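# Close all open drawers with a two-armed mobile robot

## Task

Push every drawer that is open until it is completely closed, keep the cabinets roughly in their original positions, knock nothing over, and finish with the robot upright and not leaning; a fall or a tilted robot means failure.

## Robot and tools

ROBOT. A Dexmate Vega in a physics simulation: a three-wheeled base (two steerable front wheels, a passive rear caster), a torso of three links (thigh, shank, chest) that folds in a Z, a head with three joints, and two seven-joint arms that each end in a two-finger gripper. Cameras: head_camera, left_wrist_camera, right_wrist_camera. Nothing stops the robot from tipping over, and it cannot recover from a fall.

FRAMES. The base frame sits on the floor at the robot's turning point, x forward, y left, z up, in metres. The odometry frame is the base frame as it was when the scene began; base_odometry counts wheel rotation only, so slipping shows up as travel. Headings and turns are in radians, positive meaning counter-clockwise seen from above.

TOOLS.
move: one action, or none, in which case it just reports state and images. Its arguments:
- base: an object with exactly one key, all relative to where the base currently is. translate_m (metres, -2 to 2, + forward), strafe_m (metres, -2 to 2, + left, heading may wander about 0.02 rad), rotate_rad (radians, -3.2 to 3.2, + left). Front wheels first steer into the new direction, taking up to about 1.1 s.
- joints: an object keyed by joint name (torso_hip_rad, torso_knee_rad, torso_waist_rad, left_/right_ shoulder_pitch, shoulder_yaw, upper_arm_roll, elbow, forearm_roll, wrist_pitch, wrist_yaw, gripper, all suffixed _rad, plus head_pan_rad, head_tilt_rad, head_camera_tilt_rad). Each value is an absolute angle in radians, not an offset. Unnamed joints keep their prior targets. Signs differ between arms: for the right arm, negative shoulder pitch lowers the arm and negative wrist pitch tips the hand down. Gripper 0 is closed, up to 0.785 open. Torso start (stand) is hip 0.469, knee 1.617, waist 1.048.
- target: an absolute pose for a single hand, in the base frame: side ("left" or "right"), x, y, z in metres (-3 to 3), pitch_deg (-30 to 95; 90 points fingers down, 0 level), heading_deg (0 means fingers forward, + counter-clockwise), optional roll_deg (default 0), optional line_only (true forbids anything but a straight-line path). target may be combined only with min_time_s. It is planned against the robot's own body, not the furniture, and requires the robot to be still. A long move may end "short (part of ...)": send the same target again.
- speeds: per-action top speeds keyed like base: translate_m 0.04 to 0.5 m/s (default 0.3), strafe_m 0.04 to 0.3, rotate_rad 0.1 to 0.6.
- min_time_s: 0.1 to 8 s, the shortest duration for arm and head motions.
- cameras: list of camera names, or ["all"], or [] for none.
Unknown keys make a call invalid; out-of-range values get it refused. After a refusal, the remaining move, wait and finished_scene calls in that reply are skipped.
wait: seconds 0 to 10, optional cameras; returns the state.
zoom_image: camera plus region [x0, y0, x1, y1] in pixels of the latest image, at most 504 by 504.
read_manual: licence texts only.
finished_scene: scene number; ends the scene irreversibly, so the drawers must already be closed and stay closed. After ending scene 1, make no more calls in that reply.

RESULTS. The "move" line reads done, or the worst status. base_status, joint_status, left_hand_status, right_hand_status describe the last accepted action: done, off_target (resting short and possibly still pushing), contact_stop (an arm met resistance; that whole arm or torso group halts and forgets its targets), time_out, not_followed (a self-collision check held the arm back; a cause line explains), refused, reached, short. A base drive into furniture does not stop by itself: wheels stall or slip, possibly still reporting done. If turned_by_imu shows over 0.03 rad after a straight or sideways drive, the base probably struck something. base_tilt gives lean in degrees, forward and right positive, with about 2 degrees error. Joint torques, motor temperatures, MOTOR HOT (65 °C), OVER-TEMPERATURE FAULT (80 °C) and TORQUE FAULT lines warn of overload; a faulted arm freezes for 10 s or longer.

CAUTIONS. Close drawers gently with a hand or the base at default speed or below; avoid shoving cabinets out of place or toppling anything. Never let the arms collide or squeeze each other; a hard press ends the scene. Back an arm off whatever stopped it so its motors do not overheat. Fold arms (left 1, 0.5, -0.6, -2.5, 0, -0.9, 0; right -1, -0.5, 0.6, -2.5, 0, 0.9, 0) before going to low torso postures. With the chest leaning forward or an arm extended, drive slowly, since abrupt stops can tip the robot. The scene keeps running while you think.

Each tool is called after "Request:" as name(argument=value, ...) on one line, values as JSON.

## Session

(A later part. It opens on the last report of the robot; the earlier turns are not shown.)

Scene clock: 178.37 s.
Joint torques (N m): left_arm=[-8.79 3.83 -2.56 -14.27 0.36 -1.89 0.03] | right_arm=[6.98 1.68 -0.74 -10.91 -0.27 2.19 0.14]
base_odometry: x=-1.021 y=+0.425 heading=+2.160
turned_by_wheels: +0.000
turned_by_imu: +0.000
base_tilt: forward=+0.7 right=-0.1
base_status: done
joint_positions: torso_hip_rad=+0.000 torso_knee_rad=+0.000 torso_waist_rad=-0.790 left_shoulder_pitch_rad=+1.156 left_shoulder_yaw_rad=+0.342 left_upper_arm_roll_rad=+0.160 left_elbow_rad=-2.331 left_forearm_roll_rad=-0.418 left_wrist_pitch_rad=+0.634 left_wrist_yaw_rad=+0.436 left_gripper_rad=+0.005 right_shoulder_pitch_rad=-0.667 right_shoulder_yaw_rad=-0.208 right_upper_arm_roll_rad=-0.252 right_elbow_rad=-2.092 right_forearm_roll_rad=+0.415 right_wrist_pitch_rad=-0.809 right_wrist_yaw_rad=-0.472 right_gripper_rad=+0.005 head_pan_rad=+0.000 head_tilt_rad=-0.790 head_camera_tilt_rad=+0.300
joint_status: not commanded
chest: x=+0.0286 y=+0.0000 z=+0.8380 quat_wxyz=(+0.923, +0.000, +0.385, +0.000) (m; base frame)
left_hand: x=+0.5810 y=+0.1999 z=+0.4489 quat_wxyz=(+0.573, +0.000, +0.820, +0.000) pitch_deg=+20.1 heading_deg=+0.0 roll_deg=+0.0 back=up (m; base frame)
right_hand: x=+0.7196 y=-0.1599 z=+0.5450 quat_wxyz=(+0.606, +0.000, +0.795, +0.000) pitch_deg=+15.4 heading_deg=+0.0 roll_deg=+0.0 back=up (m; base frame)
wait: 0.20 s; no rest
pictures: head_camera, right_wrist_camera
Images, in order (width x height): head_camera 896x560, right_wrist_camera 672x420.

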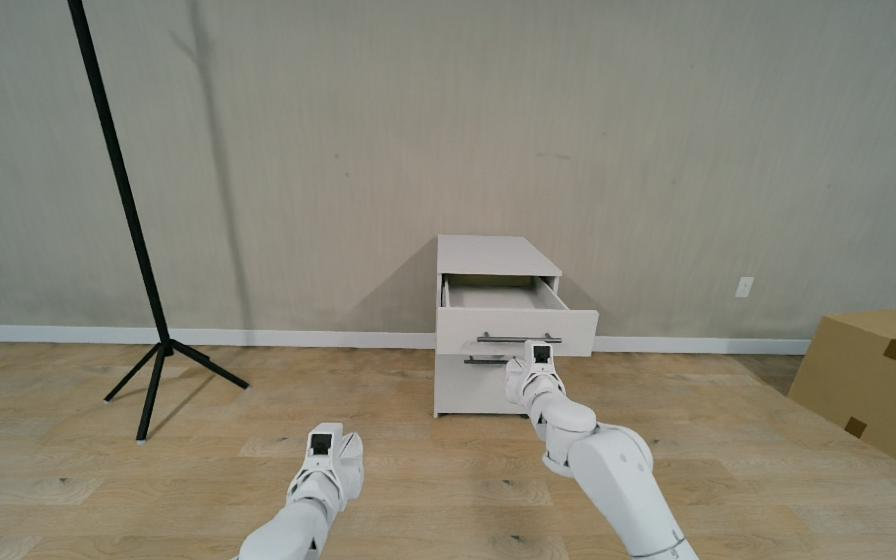

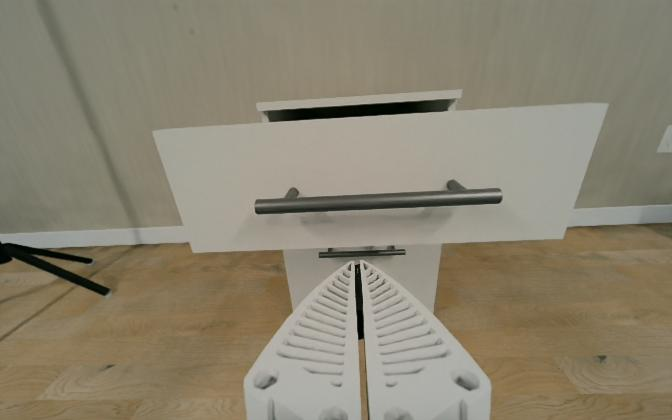

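Request:
move(base={"translate_m": 0.4}, speeds={"translate_m": 0.16}, joints={"right_shoulder_pitch_rad": -0.622, "right_shoulder_yaw_rad": -0.203, "right_upper_arm_roll_rad": -0.247, "right_elbow_rad": -2.109, "right_forearm_roll_rad": 0.418, "right_wrist_pitch_rad": -0.833, "right_wrist_yaw_rad": -0.476}, cameras=[])

Request:
wait(seconds=0.2, cameras=["head_camera", "right_wrist_camera"])

Scene clock: 200.60 s.
Joint torques (N m): left_arm=[-6.67 0.83 -3.29 -12.49 0.96 -2.27 0.28] | right_arm=[23.81 -8.29 26.64 34.3 -11.52 0.31 -8.13]
move: done
base_odometry: x=-1.244 y=+0.756 heading=+2.160
turned_by_wheels: +0.000
turned_by_imu: -0.019
base_tilt: forward=+0.5 right=-0.1
base_status: done
joint_positions: torso_hip_rad=+0.001 torso_knee_rad=+0.000 torso_waist_rad=-0.789 left_shoulder_pitch_rad=+1.156 left_shoulder_yaw_rad=+0.342 left_upper_arm_roll_rad=+0.160 left_elbow_rad=-2.331 left_forearm_roll_rad=-0.418 left_wrist_pitch_rad=+0.634 left_wrist_yaw_rad=+0.436 left_gripper_rad=+0.005 right_shoulder_pitch_rad=-0.623 right_shoulder_yaw_rad=-0.203 right_upper_arm_roll_rad=-0.249 right_elbow_rad=-2.112 right_forearm_roll_rad=+0.421 right_wrist_pitch_rad=-0.833 right_wrist_yaw_rad=-0.474 right_gripper_rad=+0.005 head_pan_rad=+0.000 head_tilt_rad=-0.790 head_camera_tilt_rad=+0.300
joint_status: all done
chest: x=+0.0275 y=+0.0000 z=+0.8385 quat_wxyz=(+0.923, +0.000, +0.384, +0.000) (m; base frame)
left_hand: x=+0.5808 y=+0.1999 z=+0.4507 quat_wxyz=(+0.574, +0.000, +0.819, +0.000) pitch_deg=+20.0 heading_deg=+0.0 roll_deg=+0.0 back=up (m; base frame)
right_hand: x=+0.7282 y=-0.1564 z=+0.5825 quat_wxyz=(+0.624, -0.002, +0.782, +0.003) pitch_deg=+12.8 heading_deg=+0.4 roll_deg=+0.2 back=up (m; base frame)
pictures: none
No camera images: "cameras" was empty.

Scene clock: 200.80 s.
Joint torques (N m): left_arm=[-6.7 2.53 -3.29 -13.03 -0.09 -2.48 -0.13] | right_arm=[23.18 -8.82 26.68 34.76 -11.67 0.69 -8.08]
base_odometry: x=-1.244 y=+0.756 heading=+2.160
turned_by_wheels: +0.000
turned_by_imu: +0.000
base_tilt: forward=+0.6 right=-0.1
base_status: done
joint_positions: torso_hip_rad=+0.001 torso_knee_rad=+0.000 torso_waist_rad=-0.789 left_shoulder_pitch_rad=+1.156 left_shoulder_yaw_rad=+0.342 left_upper_arm_roll_rad=+0.160 left_elbow_rad=-2.331 left_forearm_roll_rad=-0.418 left_wrist_pitch_rad=+0.634 left_wrist_yaw_rad=+0.436 left_gripper_rad=+0.005 right_shoulder_pitch_rad=-0.623 right_shoulder_yaw_rad=-0.203 right_upper_arm_roll_rad=-0.249 right_elbow_rad=-2.112 right_forearm_roll_rad=+0.421 right_wrist_pitch_rad=-0.833 right_wrist_yaw_rad=-0.474 right_gripper_rad=+0.005 head_pan_rad=+0.000 head_tilt_rad=-0.790 head_camera_tilt_rad=+0.300
joint_status: all done
chest: x=+0.0275 y=+0.0000 z=+0.8385 quat_wxyz=(+0.923, +0.000, +0.384, +0.000) (m; base frame)
left_hand: x=+0.5808 y=+0.1999 z=+0.4507 quat_wxyz=(+0.574, +0.000, +0.819, +0.000) pitch_deg=+20.0 heading_deg=+0.0 roll_deg=+0.0 back=up (m; base frame)
right_hand: x=+0.7282 y=-0.1564 z=+0.5825 quat_wxyz=(+0.624, -0.002, +0.782, +0.003) pitch_deg=+12.8 heading_deg=+0.4 roll_deg=+0.2 back=up (m; base frame)
wait: 0.20 s; no rest
pictures: head_camera, right_wrist_camera
Images, in order (width x height): head_camera 896x560, right_wrist_camera 672x420.

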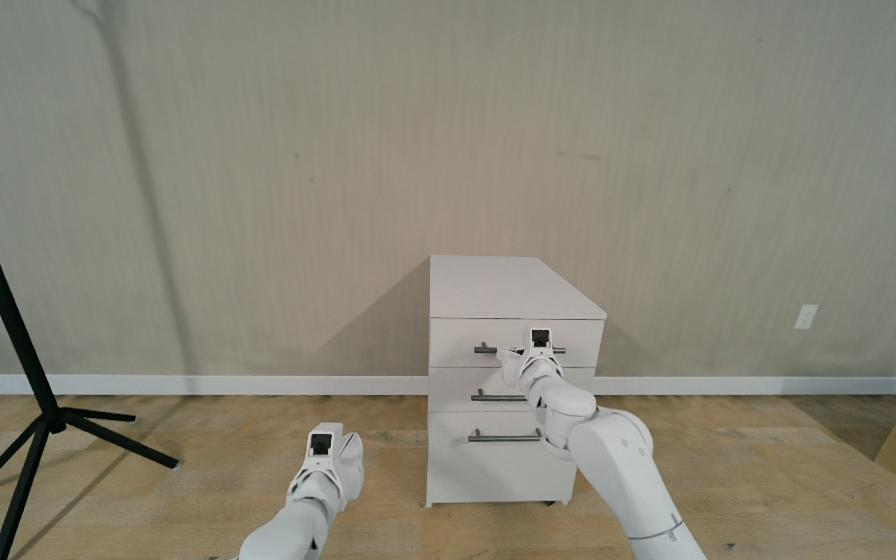

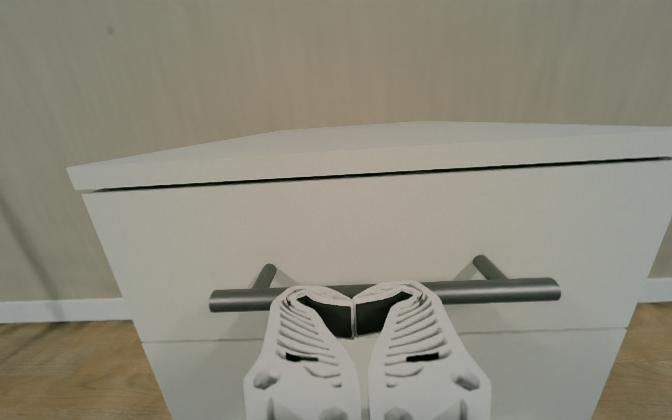

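Request:
move(base={"translate_m": -0.45}, cameras=[])

Request:
wait(seconds=0.2, cameras=["head_camera"])

Request:
zoom_image(camera="head_camera", region=[400, 210, 640, 450])

Request:
move(joints={"head_pan_rad": 2.2}, cameras=[])

Request:
wait(seconds=0.25, cameras=["head_camera"])

Scene clock: 216.10 s.
Joint torques (N m): left_arm=[-8.22 3.75 -1.22 -11.8 0.35 -1.84 -0.2] | right_arm=[18.21 -0.08 6.26 -7.57 -0.87 2 -0.11]
Motor temperatures (°C): left_arm=[27 30 30 31 34 38 35] | right_arm=[32 28 32 38 38 35 37]
move: done
base_odometry: x=-0.994 y=+0.383 heading=+2.159
turned_by_wheels: -0.001
turned_by_imu: +0.000
base_tilt: forward=+0.7 right=-0.1
base_status: done
joint_positions: torso_hip_rad=+0.000 torso_knee_rad=+0.000 torso_waist_rad=-0.790 left_shoulder_pitch_rad=+1.156 left_shoulder_yaw_rad=+0.342 left_upper_arm_roll_rad=+0.160 left_elbow_rad=-2.331 left_forearm_roll_rad=-0.418 left_wrist_pitch_rad=+0.634 left_wrist_yaw_rad=+0.436 left_gripper_rad=+0.005 right_shoulder_pitch_rad=-0.622 right_shoulder_yaw_rad=-0.203 right_upper_arm_roll_rad=-0.247 right_elbow_rad=-2.109 right_forearm_roll_rad=+0.418 right_wrist_pitch_rad=-0.833 right_wrist_yaw_rad=-0.476 right_gripper_rad=+0.005 head_pan_rad=+0.000 head_tilt_rad=-0.790 head_camera_tilt_rad=+0.300
joint_status: not commanded
chest: x=+0.0286 y=+0.0000 z=+0.8380 quat_wxyz=(+0.923, +0.000, +0.385, +0.000) (m; base frame)
left_hand: x=+0.5809 y=+0.1999 z=+0.4489 quat_wxyz=(+0.573, +0.000, +0.820, +0.000) pitch_deg=+20.1 heading_deg=+0.0 roll_deg=+0.0 back=up (m; base frame)
right_hand: x=+0.7292 y=-0.1592 z=+0.5789 quat_wxyz=(+0.622, -0.001, +0.783, +0.000) pitch_deg=+13.1 heading_deg=+0.1 roll_deg=+0.0 back=up (m; base frame)
pictures: none
No camera images: "cameras" was empty.

Scene clock: 216.30 s.
Joint torques (N m): left_arm=[-6.69 1.38 -1.71 -12.81 -0.62 -2.04 -0.06] | right_arm=[17.25 0.19 6.12 -7.09 -0.93 1.94 -0.18]
base_odometry: x=-0.994 y=+0.383 heading=+2.159
turned_by_wheels: +0.000
turned_by_imu: +0.000
base_tilt: forward=+0.7 right=-0.1
base_status: done
joint_positions: torso_hip_rad=+0.000 torso_knee_rad=+0.000 torso_waist_rad=-0.790 left_shoulder_pitch_rad=+1.156 left_shoulder_yaw_rad=+0.342 left_upper_arm_roll_rad=+0.160 left_elbow_rad=-2.331 left_forearm_roll_rad=-0.418 left_wrist_pitch_rad=+0.634 left_wrist_yaw_rad=+0.436 left_gripper_rad=+0.005 right_shoulder_pitch_rad=-0.622 right_shoulder_yaw_rad=-0.203 right_upper_arm_roll_rad=-0.247 right_elbow_rad=-2.109 right_forearm_roll_rad=+0.418 right_wrist_pitch_rad=-0.833 right_wrist_yaw_rad=-0.476 right_gripper_rad=+0.005 head_pan_rad=+0.000 head_tilt_rad=-0.790 head_camera_tilt_rad=+0.300
joint_status: not commanded
chest: x=+0.0286 y=+0.0000 z=+0.8380 quat_wxyz=(+0.923, +0.000, +0.385, +0.000) (m; base frame)
left_hand: x=+0.5809 y=+0.1999 z=+0.4489 quat_wxyz=(+0.573, +0.000, +0.820, +0.000) pitch_deg=+20.1 heading_deg=+0.0 roll_deg=+0.0 back=up (m; base frame)
right_hand: x=+0.7292 y=-0.1592 z=+0.5789 quat_wxyz=(+0.622, -0.001, +0.783, +0.000) pitch_deg=+13.1 heading_deg=+0.1 roll_deg=+0.0 back=up (m; base frame)
wait: 0.20 s; no rest
pictures: head_camera
Images, in order (width x height): head_camera 896x560.

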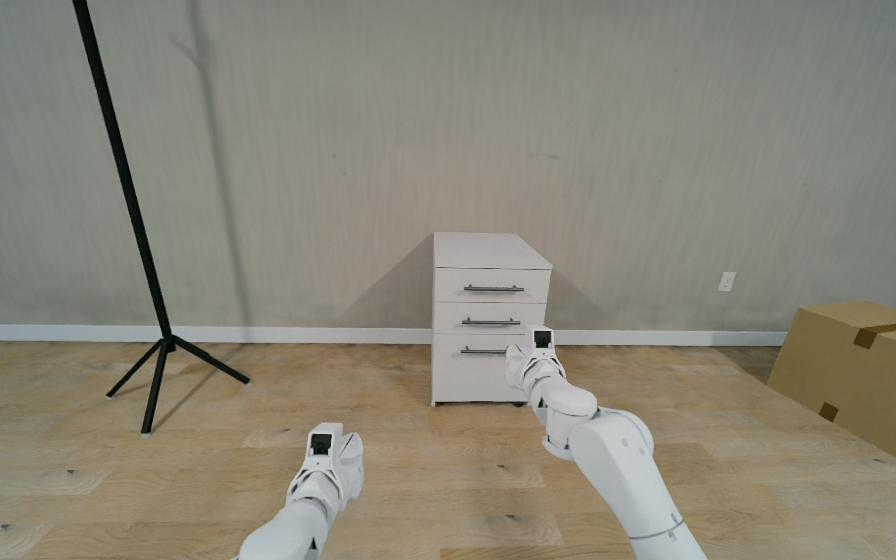

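Scaled by 2.100 from the camera's 896x560 image, which has a finer 960x600 frame.

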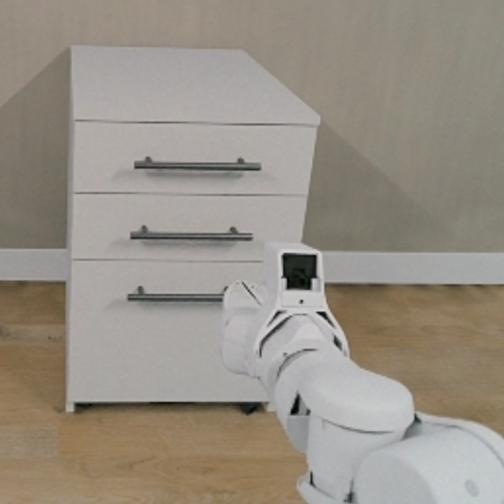

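Scene clock: 218.43 s.
Joint torques (N m): left_arm=[-6.76 3.01 -4.95 -13.92 0.43 -1.79 0.07] | right_arm=[18.16 0.2 6.12 -7.2 -0.91 1.65 -0.14]
move: done
base_odometry: x=-0.994 y=+0.383 heading=+2.159
turned_by_wheels: +0.000
turned_by_imu: +0.000
base_tilt: forward=+0.6 right=-0.1
base_status: not commanded
joint_positions: torso_hip_rad=+0.000 torso_knee_rad=+0.000 torso_waist_rad=-0.790 left_shoulder_pitch_rad=+1.156 left_shoulder_yaw_rad=+0.342 left_upper_arm_roll_rad=+0.160 left_elbow_rad=-2.331 left_forearm_roll_rad=-0.418 left_wrist_pitch_rad=+0.634 left_wrist_yaw_rad=+0.436 left_gripper_rad=+0.005 right_shoulder_pitch_rad=-0.622 right_shoulder_yaw_rad=-0.203 right_upper_arm_roll_rad=-0.247 right_elbow_rad=-2.109 right_forearm_roll_rad=+0.418 right_wrist_pitch_rad=-0.833 right_wrist_yaw_rad=-0.476 right_gripper_rad=+0.005 head_pan_rad=+2.200 head_tilt_rad=-0.790 head_camera_tilt_rad=+0.300
joint_status: all done
chest: x=+0.0286 y=+0.0000 z=+0.8380 quat_wxyz=(+0.923, +0.000, +0.385, +0.000) (m; base frame)
left_hand: x=+0.5809 y=+0.1999 z=+0.4489 quat_wxyz=(+0.573, +0.000, +0.820, +0.000) pitch_deg=+20.1 heading_deg=+0.0 roll_deg=+0.0 back=up (m; base frame)
right_hand: x=+0.7292 y=-0.1592 z=+0.5789 quat_wxyz=(+0.622, -0.001, +0.783, +0.000) pitch_deg=+13.1 heading_deg=+0.1 roll_deg=+0.0 back=up (m; base frame)
pictures: none
No camera images: "cameras" was empty.

Scene clock: 218.70 s.
Joint torques (N m): left_arm=[-5.72 0.6 -2.74 -12.23 0.99 -1.72 0.35] | right_arm=[17.84 -0.75 6.34 -7.19 -0.84 1.75 -0.11]
base_odometry: x=-0.994 y=+0.383 heading=+2.159
turned_by_wheels: +0.000
turned_by_imu: +0.000
base_tilt: forward=+0.7 right=-0.1
base_status: not commanded
joint_positions: torso_hip_rad=+0.000 torso_knee_rad=+0.000 torso_waist_rad=-0.790 left_shoulder_pitch_rad=+1.156 left_shoulder_yaw_rad=+0.342 left_upper_arm_roll_rad=+0.160 left_elbow_rad=-2.331 left_forearm_roll_rad=-0.418 left_wrist_pitch_rad=+0.634 left_wrist_yaw_rad=+0.436 left_gripper_rad=+0.005 right_shoulder_pitch_rad=-0.622 right_shoulder_yaw_rad=-0.203 right_upper_arm_roll_rad=-0.247 right_elbow_rad=-2.109 right_forearm_roll_rad=+0.418 right_wrist_pitch_rad=-0.833 right_wrist_yaw_rad=-0.476 right_gripper_rad=+0.005 head_pan_rad=+2.200 head_tilt_rad=-0.790 head_camera_tilt_rad=+0.300
joint_status: all done
chest: x=+0.0286 y=+0.0000 z=+0.8380 quat_wxyz=(+0.923, +0.000, +0.385, +0.000) (m; base frame)
left_hand: x=+0.5809 y=+0.1999 z=+0.4489 quat_wxyz=(+0.573, +0.000, +0.820, +0.000) pitch_deg=+20.1 heading_deg=+0.0 roll_deg=+0.0 back=up (m; base frame)
right_hand: x=+0.7292 y=-0.1592 z=+0.5789 quat_wxyz=(+0.622, -0.001, +0.783, +0.000) pitch_deg=+13.1 heading_deg=+0.1 roll_deg=+0.0 back=up (m; base frame)
wait: 0.27 s; no rest
pictures: head_camera
Images, in order (width x height): head_camera 896x560.

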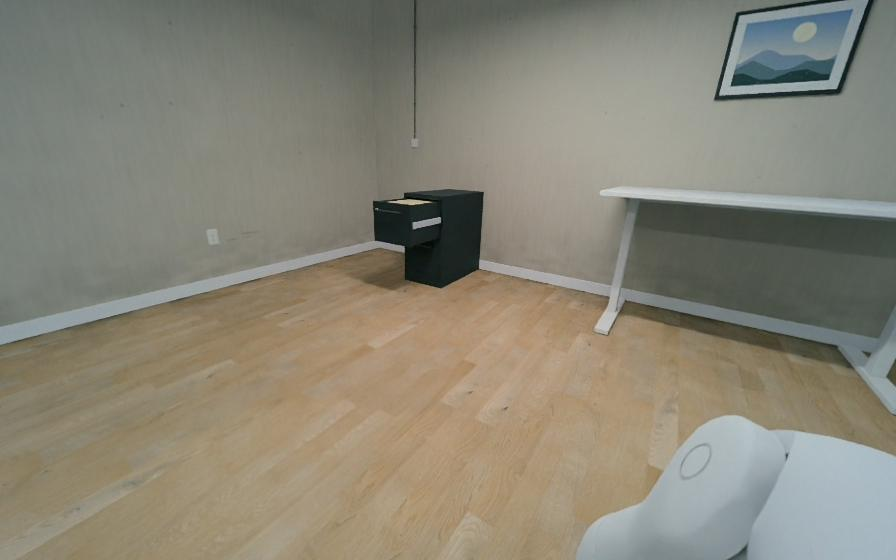

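Request:
move(base={"rotate_rad": -0.382}, joints={"head_pan_rad": 0.0, "right_shoulder_pitch_rad": -0.667, "right_shoulder_yaw_rad": -0.208, "right_upper_arm_roll_rad": -0.252, "right_elbow_rad": -2.092, "right_forearm_roll_rad": 0.415, "right_wrist_pitch_rad": -0.809, "right_wrist_yaw_rad": -0.472}, cameras=[])

Request:
move(base={"translate_m": -2.0}, speeds={"translate_m": 0.5}, cameras=[])

Request:
move(base={"translate_m": -0.2}, cameras=[])

Request:
move(base={"rotate_rad": 1.943}, cameras=[])

Request:
wait(seconds=0.2, cameras=["head_camera", "right_wrist_camera"])

Scene clock: 262.13 s.
Joint torques (N m): left_arm=[-7.15 2.99 -2.25 -13.85 0.3 -1.85 0] | right_arm=[5.86 -2.05 -1.89 -7.43 -0.91 2.6 0.12]
Motor temperatures (°C): left_arm=[27 30 30 31 34 38 35] | right_arm=[32 28 30 33 35 35 35]
move: done
base_odometry: x=-0.994 y=+0.383 heading=+1.777
turned_by_wheels: -0.382
turned_by_imu: -0.375
base_tilt: forward=+0.7 right=-0.1
base_status: done
joint_positions: torso_hip_rad=+0.000 torso_knee_rad=+0.000 torso_waist_rad=-0.790 left_shoulder_pitch_rad=+1.156 left_shoulder_yaw_rad=+0.342 left_upper_arm_roll_rad=+0.160 left_elbow_rad=-2.331 left_forearm_roll_rad=-0.418 left_wrist_pitch_rad=+0.634 left_wrist_yaw_rad=+0.436 left_gripper_rad=+0.005 right_shoulder_pitch_rad=-0.666 right_shoulder_yaw_rad=-0.208 right_upper_arm_roll_rad=-0.252 right_elbow_rad=-2.092 right_forearm_roll_rad=+0.415 right_wrist_pitch_rad=-0.810 right_wrist_yaw_rad=-0.472 right_gripper_rad=+0.005 head_pan_rad=+0.000 head_tilt_rad=-0.790 head_camera_tilt_rad=+0.300
joint_status: all done
chest: x=+0.0286 y=+0.0000 z=+0.8380 quat_wxyz=(+0.923, +0.000, +0.385, +0.000) (m; base frame)
left_hand: x=+0.5809 y=+0.1999 z=+0.4489 quat_wxyz=(+0.573, +0.000, +0.820, +0.000) pitch_deg=+20.1 heading_deg=+0.0 roll_deg=+0.0 back=up (m; base frame)
right_hand: x=+0.7198 y=-0.1598 z=+0.5461 quat_wxyz=(+0.607, +0.000, +0.795, +0.000) pitch_deg=+15.3 heading_deg=+0.0 roll_deg=+0.0 back=up (m; base frame)
pictures: none
No camera images: "cameras" was empty.

Scene clock: 268.60 s.
Joint torques (N m): left_arm=[-6.61 3.97 -3.39 -14.67 0.02 -1.74 0.42] | right_arm=[5.95 -0.79 -0.98 -7.13 -0.82 2.28 0.36]
move: done
base_odometry: x=-0.581 y=-1.574 heading=+1.776
turned_by_wheels: -0.001
turned_by_imu: -0.002
base_tilt: forward=+0.7 right=-0.1
base_status: done
joint_positions: torso_hip_rad=+0.000 torso_knee_rad=+0.000 torso_waist_rad=-0.790 left_shoulder_pitch_rad=+1.156 left_shoulder_yaw_rad=+0.342 left_upper_arm_roll_rad=+0.160 left_elbow_rad=-2.331 left_forearm_roll_rad=-0.418 left_wrist_pitch_rad=+0.634 left_wrist_yaw_rad=+0.436 left_gripper_rad=+0.005 right_shoulder_pitch_rad=-0.667 right_shoulder_yaw_rad=-0.208 right_upper_arm_roll_rad=-0.252 right_elbow_rad=-2.092 right_forearm_roll_rad=+0.415 right_wrist_pitch_rad=-0.809 right_wrist_yaw_rad=-0.472 right_gripper_rad=+0.005 head_pan_rad=+0.000 head_tilt_rad=-0.790 head_camera_tilt_rad=+0.300
joint_status: not commanded
chest: x=+0.0286 y=+0.0000 z=+0.8380 quat_wxyz=(+0.923, +0.000, +0.385, +0.000) (m; base frame)
left_hand: x=+0.5809 y=+0.1999 z=+0.4489 quat_wxyz=(+0.573, +0.000, +0.820, +0.000) pitch_deg=+20.1 heading_deg=+0.0 roll_deg=+0.0 back=up (m; base frame)
right_hand: x=+0.7195 y=-0.1598 z=+0.5453 quat_wxyz=(+0.606, +0.000, +0.795, +0.000) pitch_deg=+15.4 heading_deg=+0.0 roll_deg=+0.0 back=up (m; base frame)
pictures: none
No camera images: "cameras" was empty.

Scene clock: 270.77 s.
Joint torques (N m): left_arm=[-6.94 3.41 -3.45 -13.99 0.43 -2.27 0.44] | right_arm=[6.86 -1.34 -0.86 -7.41 -0.8 2.2 0.26]
move: done
base_odometry: x=-0.540 y=-1.770 heading=+1.776
turned_by_wheels: +0.000
turned_by_imu: +0.000
base_tilt: forward=+0.6 right=+0.0
base_status: done
joint_positions: torso_hip_rad=+0.000 torso_knee_rad=+0.000 torso_waist_rad=-0.790 left_shoulder_pitch_rad=+1.156 left_shoulder_yaw_rad=+0.342 left_upper_arm_roll_rad=+0.160 left_elbow_rad=-2.331 left_forearm_roll_rad=-0.418 left_wrist_pitch_rad=+0.634 left_wrist_yaw_rad=+0.436 left_gripper_rad=+0.005 right_shoulder_pitch_rad=-0.667 right_shoulder_yaw_rad=-0.208 right_upper_arm_roll_rad=-0.252 right_elbow_rad=-2.092 right_forearm_roll_rad=+0.415 right_wrist_pitch_rad=-0.809 right_wrist_yaw_rad=-0.472 right_gripper_rad=+0.005 head_pan_rad=+0.000 head_tilt_rad=-0.790 head_camera_tilt_rad=+0.300
joint_status: not commanded
chest: x=+0.0286 y=+0.0000 z=+0.8380 quat_wxyz=(+0.923, +0.000, +0.385, +0.000) (m; base frame)
left_hand: x=+0.5809 y=+0.1999 z=+0.4489 quat_wxyz=(+0.573, +0.000, +0.820, +0.000) pitch_deg=+20.1 heading_deg=+0.0 roll_deg=+0.0 back=up (m; base frame)
right_hand: x=+0.7196 y=-0.1598 z=+0.5453 quat_wxyz=(+0.606, +0.000, +0.795, +0.000) pitch_deg=+15.4 heading_deg=+0.0 roll_deg=+0.0 back=up (m; base frame)
pictures: none
No camera images: "cameras" was empty.

Scene clock: 275.60 s.
Joint torques (N m): left_arm=[-4.21 5.04 -2.86 -12.95 0.03 -3.24 -0.11] | right_arm=[6.36 -0.7 -0.81 -7.65 -0.79 2.45 0.17]
move: done
base_odometry: x=-0.539 y=-1.769 heading=-2.562
turned_by_wheels: +1.946
turned_by_imu: +1.907
base_tilt: forward=+0.7 right=+0.0
base_status: done
joint_positions: torso_hip_rad=+0.000 torso_knee_rad=+0.000 torso_waist_rad=-0.790 left_shoulder_pitch_rad=+1.156 left_shoulder_yaw_rad=+0.342 left_upper_arm_roll_rad=+0.160 left_elbow_rad=-2.331 left_forearm_roll_rad=-0.418 left_wrist_pitch_rad=+0.634 left_wrist_yaw_rad=+0.436 left_gripper_rad=+0.005 right_shoulder_pitch_rad=-0.667 right_shoulder_yaw_rad=-0.208 right_upper_arm_roll_rad=-0.252 right_elbow_rad=-2.092 right_forearm_roll_rad=+0.415 right_wrist_pitch_rad=-0.809 right_wrist_yaw_rad=-0.472 right_gripper_rad=+0.005 head_pan_rad=+0.000 head_tilt_rad=-0.790 head_camera_tilt_rad=+0.300
joint_status: not commanded
chest: x=+0.0286 y=+0.0000 z=+0.8380 quat_wxyz=(+0.923, +0.000, +0.385, +0.000) (m; base frame)
left_hand: x=+0.5810 y=+0.1999 z=+0.4489 quat_wxyz=(+0.573, +0.000, +0.820, +0.000) pitch_deg=+20.1 heading_deg=+0.0 roll_deg=+0.0 back=up (m; base frame)
right_hand: x=+0.7195 y=-0.1598 z=+0.5453 quat_wxyz=(+0.606, +0.000, +0.795, +0.000) pitch_deg=+15.4 heading_deg=+0.0 roll_deg=+0.0 back=up (m; base frame)
pictures: none
No camera images: "cameras" was empty.

Scene clock: 275.80 s.
Joint torques (N m): left_arm=[-7.14 3.5 -2.06 -14 0.17 -2.47 0.28] | right_arm=[7.18 -0.63 -0.69 -6.94 -0.71 1.67 0.06]
base_odometry: x=-0.539 y=-1.769 heading=-2.562
turned_by_wheels: +0.000
turned_by_imu: +0.000
base_tilt: forward=+0.7 right=-0.1
base_status: done
joint_positions: torso_hip_rad=+0.000 torso_knee_rad=+0.000 torso_waist_rad=-0.790 left_shoulder_pitch_rad=+1.156 left_shoulder_yaw_rad=+0.342 left_upper_arm_roll_rad=+0.160 left_elbow_rad=-2.331 left_forearm_roll_rad=-0.418 left_wrist_pitch_rad=+0.634 left_wrist_yaw_rad=+0.436 left_gripper_rad=+0.005 right_shoulder_pitch_rad=-0.667 right_shoulder_yaw_rad=-0.208 right_upper_arm_roll_rad=-0.252 right_elbow_rad=-2.092 right_forearm_roll_rad=+0.415 right_wrist_pitch_rad=-0.809 right_wrist_yaw_rad=-0.472 right_gripper_rad=+0.005 head_pan_rad=+0.000 head_tilt_rad=-0.790 head_camera_tilt_rad=+0.300
joint_status: not commanded
chest: x=+0.0286 y=+0.0000 z=+0.8380 quat_wxyz=(+0.923, +0.000, +0.385, +0.000) (m; base frame)
left_hand: x=+0.5810 y=+0.1999 z=+0.4489 quat_wxyz=(+0.573, +0.000, +0.820, +0.000) pitch_deg=+20.1 heading_deg=+0.0 roll_deg=+0.0 back=up (m; base frame)
right_hand: x=+0.7195 y=-0.1598 z=+0.5453 quat_wxyz=(+0.606, +0.000, +0.795, +0.000) pitch_deg=+15.4 heading_deg=+0.0 roll_deg=+0.0 back=up (m; base frame)
wait: 0.20 s; no rest
pictures: head_camera, right_wrist_camera
Images, in order (width x height): head_camera 896x560, right_wrist_camera 672x420.

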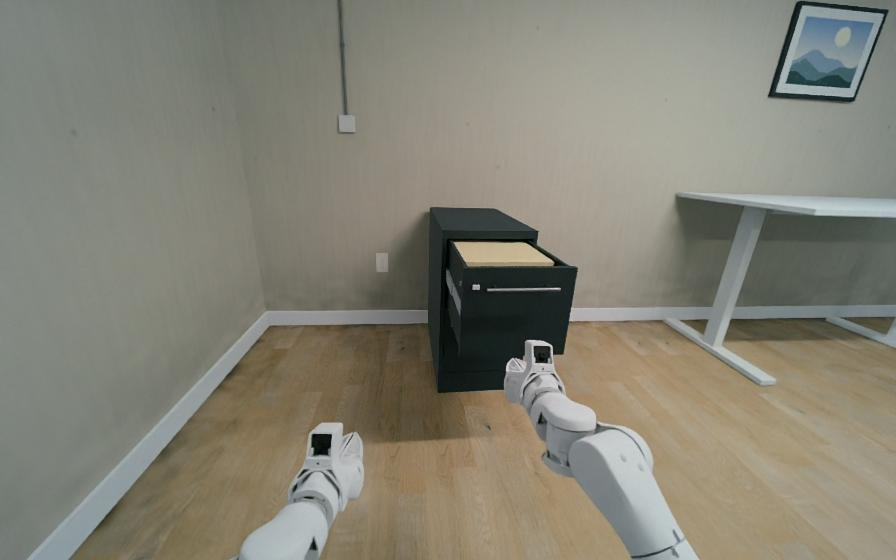

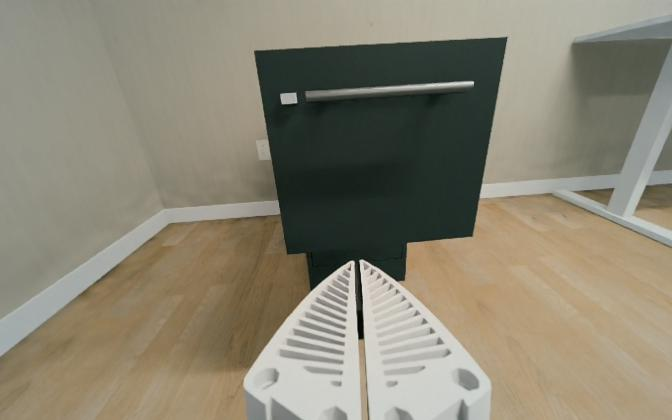

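Request:
move(base={"translate_m": 0.2}, cameras=[])

Request:
move(base={"translate_m": 0.325}, speeds={"translate_m": 0.16}, cameras=[])

Request:
wait(seconds=0.2, cameras=["head_camera", "right_wrist_camera"])

Request:
zoom_image(camera="head_camera", region=[400, 200, 660, 500])

Scene clock: 291.30 s.
Joint torques (N m): left_arm=[-6.62 1.7 -1.44 -12.81 0.28 -2.51 -0.18] | right_arm=[6.48 -0.62 -0.82 -7.8 -0.71 1.75 0.18]
move: done
base_odometry: x=-0.706 y=-1.879 heading=-2.562
turned_by_wheels: +0.000
turned_by_imu: +0.002
base_tilt: forward=+0.7 right=-0.1
base_status: done
joint_positions: torso_hip_rad=+0.000 torso_knee_rad=+0.000 torso_waist_rad=-0.790 left_shoulder_pitch_rad=+1.156 left_shoulder_yaw_rad=+0.342 left_upper_arm_roll_rad=+0.160 left_elbow_rad=-2.331 left_forearm_roll_rad=-0.418 left_wrist_pitch_rad=+0.634 left_wrist_yaw_rad=+0.436 left_gripper_rad=+0.005 right_shoulder_pitch_rad=-0.667 right_shoulder_yaw_rad=-0.208 right_upper_arm_roll_rad=-0.252 right_elbow_rad=-2.092 right_forearm_roll_rad=+0.415 right_wrist_pitch_rad=-0.809 right_wrist_yaw_rad=-0.472 right_gripper_rad=+0.005 head_pan_rad=+0.000 head_tilt_rad=-0.790 head_camera_tilt_rad=+0.300
joint_status: not commanded
chest: x=+0.0286 y=+0.0000 z=+0.8380 quat_wxyz=(+0.923, +0.000, +0.385, +0.000) (m; base frame)
left_hand: x=+0.5810 y=+0.1999 z=+0.4488 quat_wxyz=(+0.573, +0.000, +0.820, +0.000) pitch_deg=+20.1 heading_deg=+0.0 roll_deg=+0.0 back=up (m; base frame)
right_hand: x=+0.7196 y=-0.1598 z=+0.5452 quat_wxyz=(+0.606, +0.000, +0.795, +0.000) pitch_deg=+15.4 heading_deg=+0.0 roll_deg=+0.0 back=up (m; base frame)
pictures: none
No camera images: "cameras" was empty.

Scene clock: 294.37 s.
Joint torques (N m): left_arm=[-7.1 -0.1 -4.13 -13.03 0.41 -2.24 0.41] | right_arm=[11.51 0.41 4.07 -7.15 -0.95 1.91 -0.16]
move: done
base_odometry: x=-0.977 y=-2.058 heading=-2.561
turned_by_wheels: +0.000
turned_by_imu: +0.001
base_tilt: forward=+0.6 right=-0.1
base_status: done
joint_positions: torso_hip_rad=+0.000 torso_knee_rad=+0.000 torso_waist_rad=-0.790 left_shoulder_pitch_rad=+1.156 left_shoulder_yaw_rad=+0.342 left_upper_arm_roll_rad=+0.160 left_elbow_rad=-2.331 left_forearm_roll_rad=-0.418 left_wrist_pitch_rad=+0.634 left_wrist_yaw_rad=+0.436 left_gripper_rad=+0.005 right_shoulder_pitch_rad=-0.667 right_shoulder_yaw_rad=-0.208 right_upper_arm_roll_rad=-0.252 right_elbow_rad=-2.092 right_forearm_roll_rad=+0.415 right_wrist_pitch_rad=-0.809 right_wrist_yaw_rad=-0.472 right_gripper_rad=+0.005 head_pan_rad=+0.000 head_tilt_rad=-0.790 head_camera_tilt_rad=+0.300
joint_status: not commanded
chest: x=+0.0286 y=+0.0000 z=+0.8380 quat_wxyz=(+0.923, +0.000, +0.385, +0.000) (m; base frame)
left_hand: x=+0.5809 y=+0.1999 z=+0.4489 quat_wxyz=(+0.573, +0.000, +0.820, +0.000) pitch_deg=+20.1 heading_deg=+0.0 roll_deg=+0.0 back=up (m; base frame)
right_hand: x=+0.7194 y=-0.1595 z=+0.5450 quat_wxyz=(+0.606, +0.000, +0.795, +0.000) pitch_deg=+15.4 heading_deg=+0.1 roll_deg=+0.0 back=up (m; base frame)
pictures: none
No camera images: "cameras" was empty.

Scene clock: 294.57 s.
Joint torques (N m): left_arm=[-5.94 5.3 -1.75 -13.15 0.77 -2.02 0.4] | right_arm=[11.56 -0.99 4.17 -7.54 -0.88 2.11 -0.22]
base_odometry: x=-0.977 y=-2.058 heading=-2.561
turned_by_wheels: +0.000
turned_by_imu: +0.000
base_tilt: forward=+0.7 right=-0.1
base_status: done
joint_positions: torso_hip_rad=+0.000 torso_knee_rad=+0.000 torso_waist_rad=-0.790 left_shoulder_pitch_rad=+1.156 left_shoulder_yaw_rad=+0.342 left_upper_arm_roll_rad=+0.160 left_elbow_rad=-2.331 left_forearm_roll_rad=-0.418 left_wrist_pitch_rad=+0.634 left_wrist_yaw_rad=+0.436 left_gripper_rad=+0.005 right_shoulder_pitch_rad=-0.667 right_shoulder_yaw_rad=-0.208 right_upper_arm_roll_rad=-0.252 right_elbow_rad=-2.092 right_forearm_roll_rad=+0.415 right_wrist_pitch_rad=-0.809 right_wrist_yaw_rad=-0.472 right_gripper_rad=+0.005 head_pan_rad=+0.000 head_tilt_rad=-0.790 head_camera_tilt_rad=+0.300
joint_status: not commanded
chest: x=+0.0286 y=+0.0000 z=+0.8380 quat_wxyz=(+0.923, +0.000, +0.385, +0.000) (m; base frame)
left_hand: x=+0.5809 y=+0.1999 z=+0.4489 quat_wxyz=(+0.573, +0.000, +0.820, +0.000) pitch_deg=+20.1 heading_deg=+0.0 roll_deg=+0.0 back=up (m; base frame)
right_hand: x=+0.7194 y=-0.1595 z=+0.5450 quat_wxyz=(+0.606, +0.000, +0.795, +0.000) pitch_deg=+15.4 heading_deg=+0.1 roll_deg=+0.0 back=up (m; base frame)
wait: 0.20 s; no rest
pictures: head_camera, right_wrist_camera
Images, in order (width x height): head_camera 896x560, right_wrist_camera 672x420.

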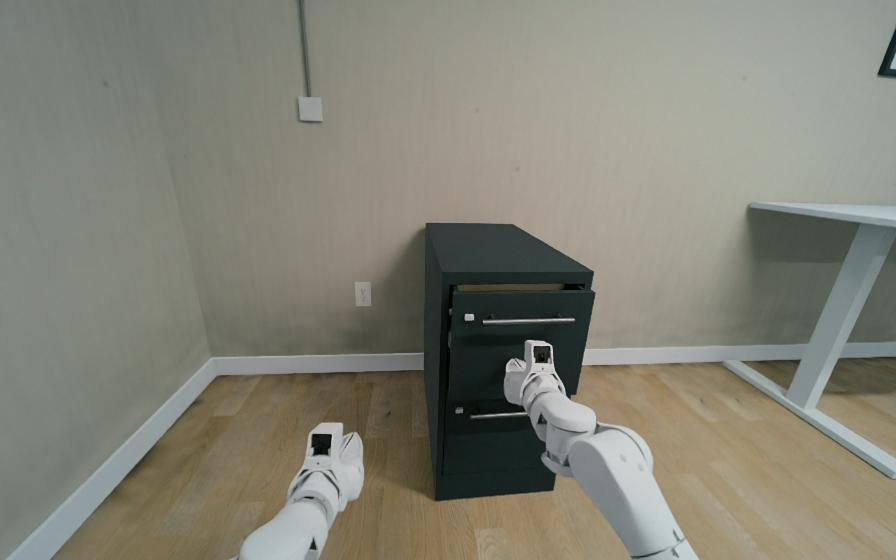

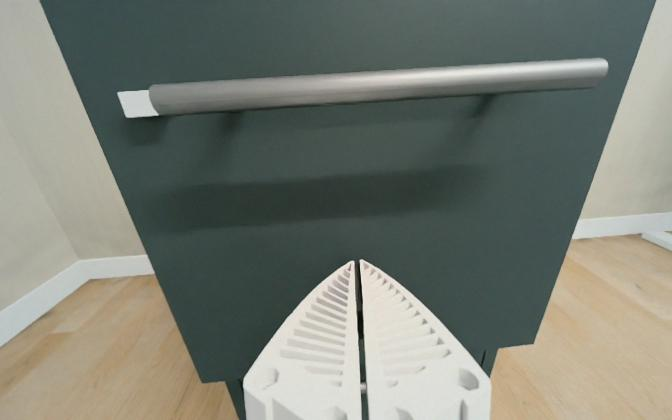

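Scaled by 1.680 from the camera's 896x560 image, which has a finer 960x600 frame.

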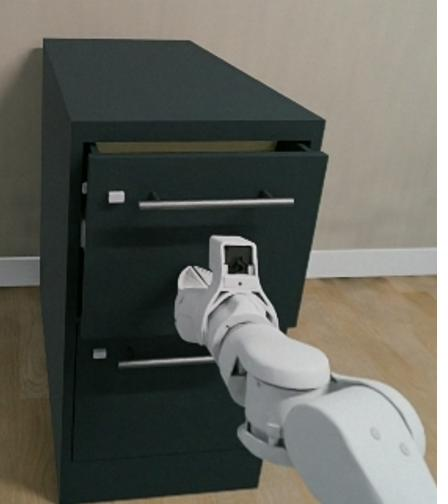

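Request:
move(base={"translate_m": 0.05}, speeds={"translate_m": 0.1}, cameras=[])

Request:
wait(seconds=0.2, cameras=["head_camera", "right_wrist_camera"])

Request:
zoom_image(camera="head_camera", region=[400, 200, 660, 500])

Scene clock: 303.27 s.
Joint torques (N m): left_arm=[-5.8 2.29 -2 -12.5 -0.42 -1.95 0.01] | right_arm=[13.34 0.63 4.65 -7.39 -0.71 2 -0.08]
move: done
base_odometry: x=-1.019 y=-2.086 heading=-2.561
turned_by_wheels: +0.000
turned_by_imu: +0.001
base_tilt: forward=+0.7 right=+0.0
base_status: done
joint_positions: torso_hip_rad=+0.000 torso_knee_rad=+0.000 torso_waist_rad=-0.790 left_shoulder_pitch_rad=+1.156 left_shoulder_yaw_rad=+0.342 left_upper_arm_roll_rad=+0.160 left_elbow_rad=-2.331 left_forearm_roll_rad=-0.418 left_wrist_pitch_rad=+0.634 left_wrist_yaw_rad=+0.436 left_gripper_rad=+0.005 right_shoulder_pitch_rad=-0.667 right_shoulder_yaw_rad=-0.208 right_upper_arm_roll_rad=-0.252 right_elbow_rad=-2.092 right_forearm_roll_rad=+0.415 right_wrist_pitch_rad=-0.809 right_wrist_yaw_rad=-0.472 right_gripper_rad=+0.005 head_pan_rad=+0.000 head_tilt_rad=-0.790 head_camera_tilt_rad=+0.300
joint_status: not commanded
chest: x=+0.0286 y=+0.0000 z=+0.8380 quat_wxyz=(+0.923, +0.000, +0.385, +0.000) (m; base frame)
left_hand: x=+0.5809 y=+0.1999 z=+0.4489 quat_wxyz=(+0.573, +0.000, +0.820, +0.000) pitch_deg=+20.1 heading_deg=+0.0 roll_deg=+0.0 back=up (m; base frame)
right_hand: x=+0.7194 y=-0.1595 z=+0.5450 quat_wxyz=(+0.606, +0.000, +0.795, +0.000) pitch_deg=+15.4 heading_deg=+0.1 roll_deg=+0.0 back=up (m; base frame)
pictures: none
No camera images: "cameras" was empty.

Scene clock: 303.47 s.
Joint torques (N m): left_arm=[-6.75 2.38 -0.96 -13.89 0.88 -1.77 -0.08] | right_arm=[12.62 0.39 4.44 -7.5 -0.95 3.03 -0.21]
base_odometry: x=-1.019 y=-2.086 heading=-2.561
turned_by_wheels: +0.000
turned_by_imu: +0.000
base_tilt: forward=+0.7 right=-0.1
base_status: done
joint_positions: torso_hip_rad=+0.000 torso_knee_rad=+0.000 torso_waist_rad=-0.790 left_shoulder_pitch_rad=+1.156 left_shoulder_yaw_rad=+0.342 left_upper_arm_roll_rad=+0.160 left_elbow_rad=-2.331 left_forearm_roll_rad=-0.418 left_wrist_pitch_rad=+0.634 left_wrist_yaw_rad=+0.436 left_gripper_rad=+0.005 right_shoulder_pitch_rad=-0.667 right_shoulder_yaw_rad=-0.208 right_upper_arm_roll_rad=-0.252 right_elbow_rad=-2.092 right_forearm_roll_rad=+0.415 right_wrist_pitch_rad=-0.809 right_wrist_yaw_rad=-0.472 right_gripper_rad=+0.005 head_pan_rad=+0.000 head_tilt_rad=-0.790 head_camera_tilt_rad=+0.300
joint_status: not commanded
chest: x=+0.0286 y=+0.0000 z=+0.8380 quat_wxyz=(+0.923, +0.000, +0.385, +0.000) (m; base frame)
left_hand: x=+0.5809 y=+0.1999 z=+0.4489 quat_wxyz=(+0.573, +0.000, +0.820, +0.000) pitch_deg=+20.1 heading_deg=+0.0 roll_deg=+0.0 back=up (m; base frame)
right_hand: x=+0.7194 y=-0.1595 z=+0.5450 quat_wxyz=(+0.606, +0.000, +0.795, +0.000) pitch_deg=+15.4 heading_deg=+0.1 roll_deg=+0.0 back=up (m; base frame)
wait: 0.20 s; no rest
pictures: head_camera, right_wrist_camera
Images, in order (width x height): head_camera 896x560, right_wrist_camera 672x420.

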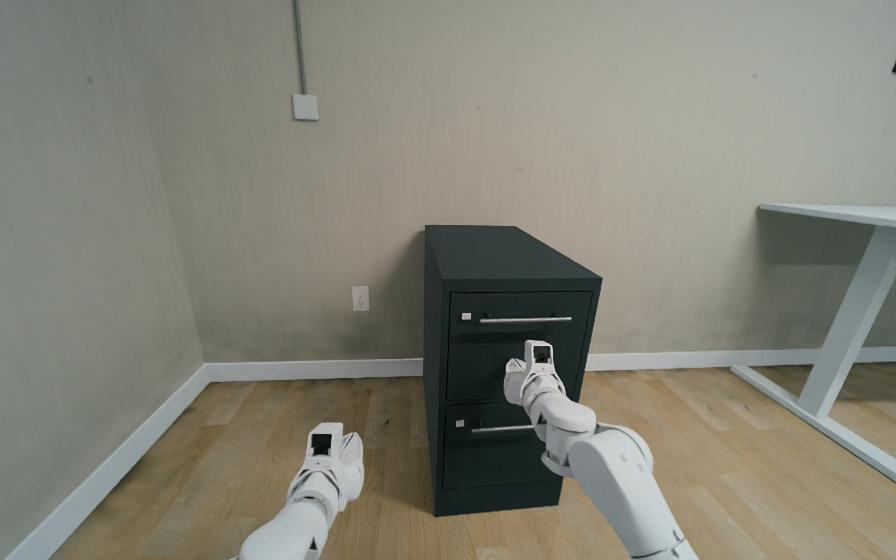

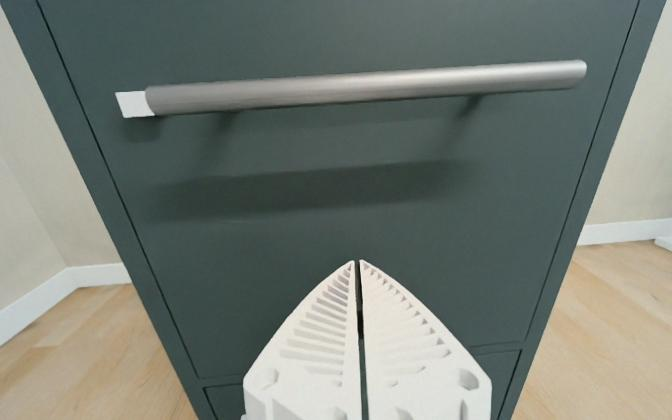

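Scaled by 1.680 from the camera's 896x560 image, which has a finer 960x600 frame.

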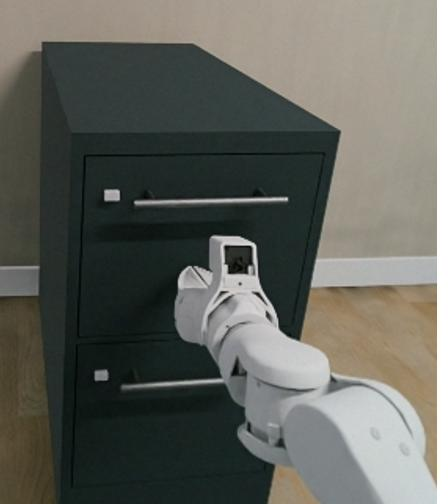

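Request:
move(base={"translate_m": 0.02}, speeds={"translate_m": 0.08}, cameras=[])

Request:
move(base={"translate_m": -0.1}, cameras=[])

Request:
wait(seconds=0.1, cameras=["head_camera", "right_wrist_camera"])

Request:
zoom_image(camera="head_camera", region=[400, 200, 660, 500])

Scene clock: 314.17 s.
Joint torques (N m): left_arm=[-8.4 2.45 -2.88 -13.52 0.54 -2.3 -0.17] | right_arm=[13.76 0.22 4.6 -6.67 -2.04 3.72 0.13]
move: done
base_odometry: x=-1.035 y=-2.097 heading=-2.561
turned_by_wheels: +0.000
turned_by_imu: +0.000
base_tilt: forward=+0.7 right=-0.1
base_status: done
joint_positions: torso_hip_rad=+0.000 torso_knee_rad=+0.000 torso_waist_rad=-0.790 left_shoulder_pitch_rad=+1.156 left_shoulder_yaw_rad=+0.342 left_upper_arm_roll_rad=+0.160 left_elbow_rad=-2.331 left_forearm_roll_rad=-0.418 left_wrist_pitch_rad=+0.634 left_wrist_yaw_rad=+0.436 left_gripper_rad=+0.005 right_shoulder_pitch_rad=-0.667 right_shoulder_yaw_rad=-0.208 right_upper_arm_roll_rad=-0.252 right_elbow_rad=-2.092 right_forearm_roll_rad=+0.415 right_wrist_pitch_rad=-0.810 right_wrist_yaw_rad=-0.472 right_gripper_rad=+0.005 head_pan_rad=+0.000 head_tilt_rad=-0.790 head_camera_tilt_rad=+0.300
joint_status: not commanded
chest: x=+0.0285 y=+0.0000 z=+0.8380 quat_wxyz=(+0.923, +0.000, +0.385, +0.000) (m; base frame)
left_hand: x=+0.5809 y=+0.1999 z=+0.4490 quat_wxyz=(+0.573, +0.000, +0.820, +0.000) pitch_deg=+20.1 heading_deg=+0.0 roll_deg=+0.0 back=up (m; base frame)
right_hand: x=+0.7193 y=-0.1595 z=+0.5448 quat_wxyz=(+0.606, -0.001, +0.796, +0.000) pitch_deg=+15.4 heading_deg=+0.1 roll_deg=+0.0 back=up (m; base frame)
pictures: none
No camera images: "cameras" was empty.

Scene clock: 315.77 s.
Joint torques (N m): left_arm=[-9.26 1.91 -2.77 -13.23 0.02 -2.54 -0.14] | right_arm=[14.81 0.74 4.64 -7.71 -0.93 2.74 0.23]
move: done
base_odometry: x=-0.952 y=-2.041 heading=-2.561
turned_by_wheels: +0.000
turned_by_imu: +0.001
base_tilt: forward=+0.7 right=-0.1
base_status: done
joint_positions: torso_hip_rad=+0.000 torso_knee_rad=+0.000 torso_waist_rad=-0.790 left_shoulder_pitch_rad=+1.156 left_shoulder_yaw_rad=+0.342 left_upper_arm_roll_rad=+0.160 left_elbow_rad=-2.331 left_forearm_roll_rad=-0.418 left_wrist_pitch_rad=+0.634 left_wrist_yaw_rad=+0.436 left_gripper_rad=+0.005 right_shoulder_pitch_rad=-0.667 right_shoulder_yaw_rad=-0.208 right_upper_arm_roll_rad=-0.252 right_elbow_rad=-2.092 right_forearm_roll_rad=+0.415 right_wrist_pitch_rad=-0.809 right_wrist_yaw_rad=-0.472 right_gripper_rad=+0.005 head_pan_rad=+0.000 head_tilt_rad=-0.790 head_camera_tilt_rad=+0.300
joint_status: not commanded
chest: x=+0.0286 y=+0.0000 z=+0.8380 quat_wxyz=(+0.923, +0.000, +0.385, +0.000) (m; base frame)
left_hand: x=+0.5809 y=+0.1999 z=+0.4489 quat_wxyz=(+0.573, +0.000, +0.820, +0.000) pitch_deg=+20.1 heading_deg=+0.0 roll_deg=+0.0 back=up (m; base frame)
right_hand: x=+0.7193 y=-0.1595 z=+0.5449 quat_wxyz=(+0.606, +0.000, +0.795, +0.000) pitch_deg=+15.4 heading_deg=+0.1 roll_deg=+0.0 back=up (m; base frame)
pictures: none
No camera images: "cameras" was empty.

Scene clock: 315.87 s.
Joint torques (N m): left_arm=[-7.21 -0.7 -3.56 -11.78 0.02 -2.12 0.03] | right_arm=[14.74 0.04 4.66 -7.46 -0.87 2.31 0.33]
base_odometry: x=-0.952 y=-2.041 heading=-2.561
turned_by_wheels: +0.000
turned_by_imu: +0.000
base_tilt: forward=+0.7 right=+0.0
base_status: done
joint_positions: torso_hip_rad=+0.000 torso_knee_rad=+0.000 torso_waist_rad=-0.790 left_shoulder_pitch_rad=+1.156 left_shoulder_yaw_rad=+0.342 left_upper_arm_roll_rad=+0.160 left_elbow_rad=-2.331 left_forearm_roll_rad=-0.418 left_wrist_pitch_rad=+0.634 left_wrist_yaw_rad=+0.436 left_gripper_rad=+0.005 right_shoulder_pitch_rad=-0.667 right_shoulder_yaw_rad=-0.208 right_upper_arm_roll_rad=-0.252 right_elbow_rad=-2.092 right_forearm_roll_rad=+0.415 right_wrist_pitch_rad=-0.809 right_wrist_yaw_rad=-0.472 right_gripper_rad=+0.005 head_pan_rad=+0.000 head_tilt_rad=-0.790 head_camera_tilt_rad=+0.300
joint_status: not commanded
chest: x=+0.0286 y=+0.0000 z=+0.8380 quat_wxyz=(+0.923, +0.000, +0.385, +0.000) (m; base frame)
left_hand: x=+0.5809 y=+0.1999 z=+0.4489 quat_wxyz=(+0.573, +0.000, +0.820, +0.000) pitch_deg=+20.1 heading_deg=+0.0 roll_deg=+0.0 back=up (m; base frame)
right_hand: x=+0.7193 y=-0.1595 z=+0.5449 quat_wxyz=(+0.606, +0.000, +0.795, +0.000) pitch_deg=+15.4 heading_deg=+0.1 roll_deg=+0.0 back=up (m; base frame)
wait: 0.10 s; no rest
pictures: head_camera, right_wrist_camera
Images, in order (width x height): head_camera 896x560, right_wrist_camera 672x420.

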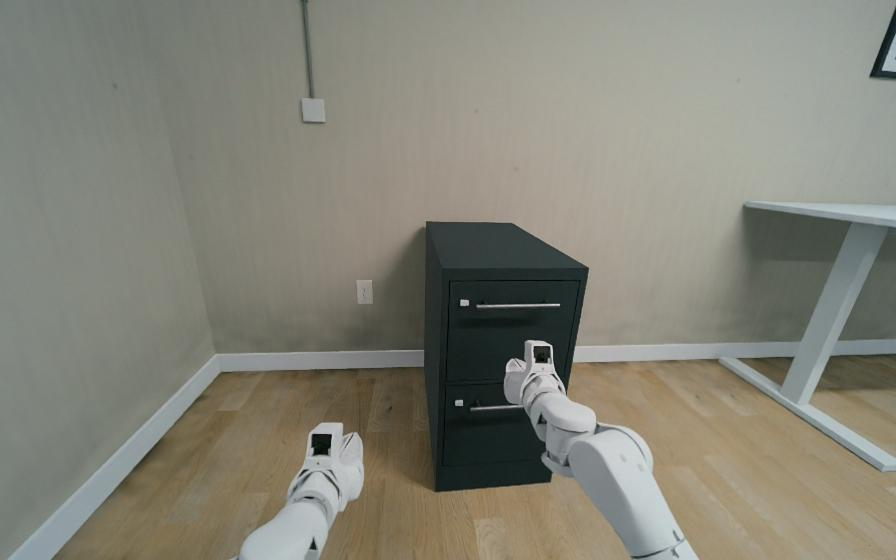

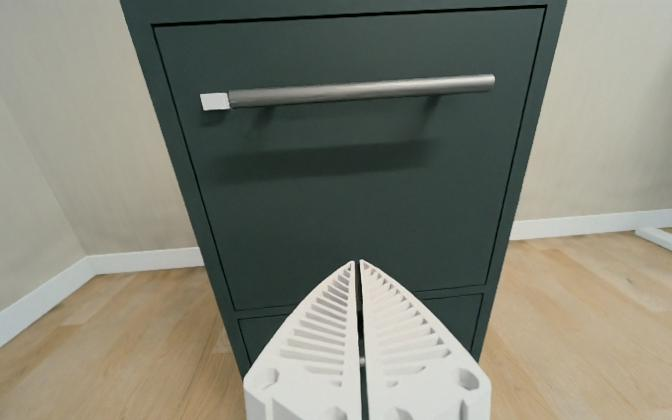

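Scaled by 1.680 from the camera's 896x560 image, which has a finer 960x600 frame.

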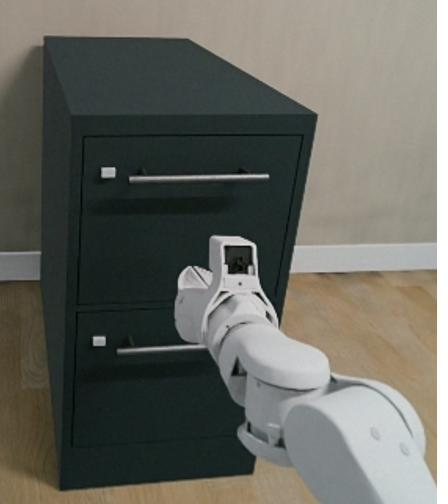

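Request:
finished_scene(scene=2)

The scene is finished: the task was done.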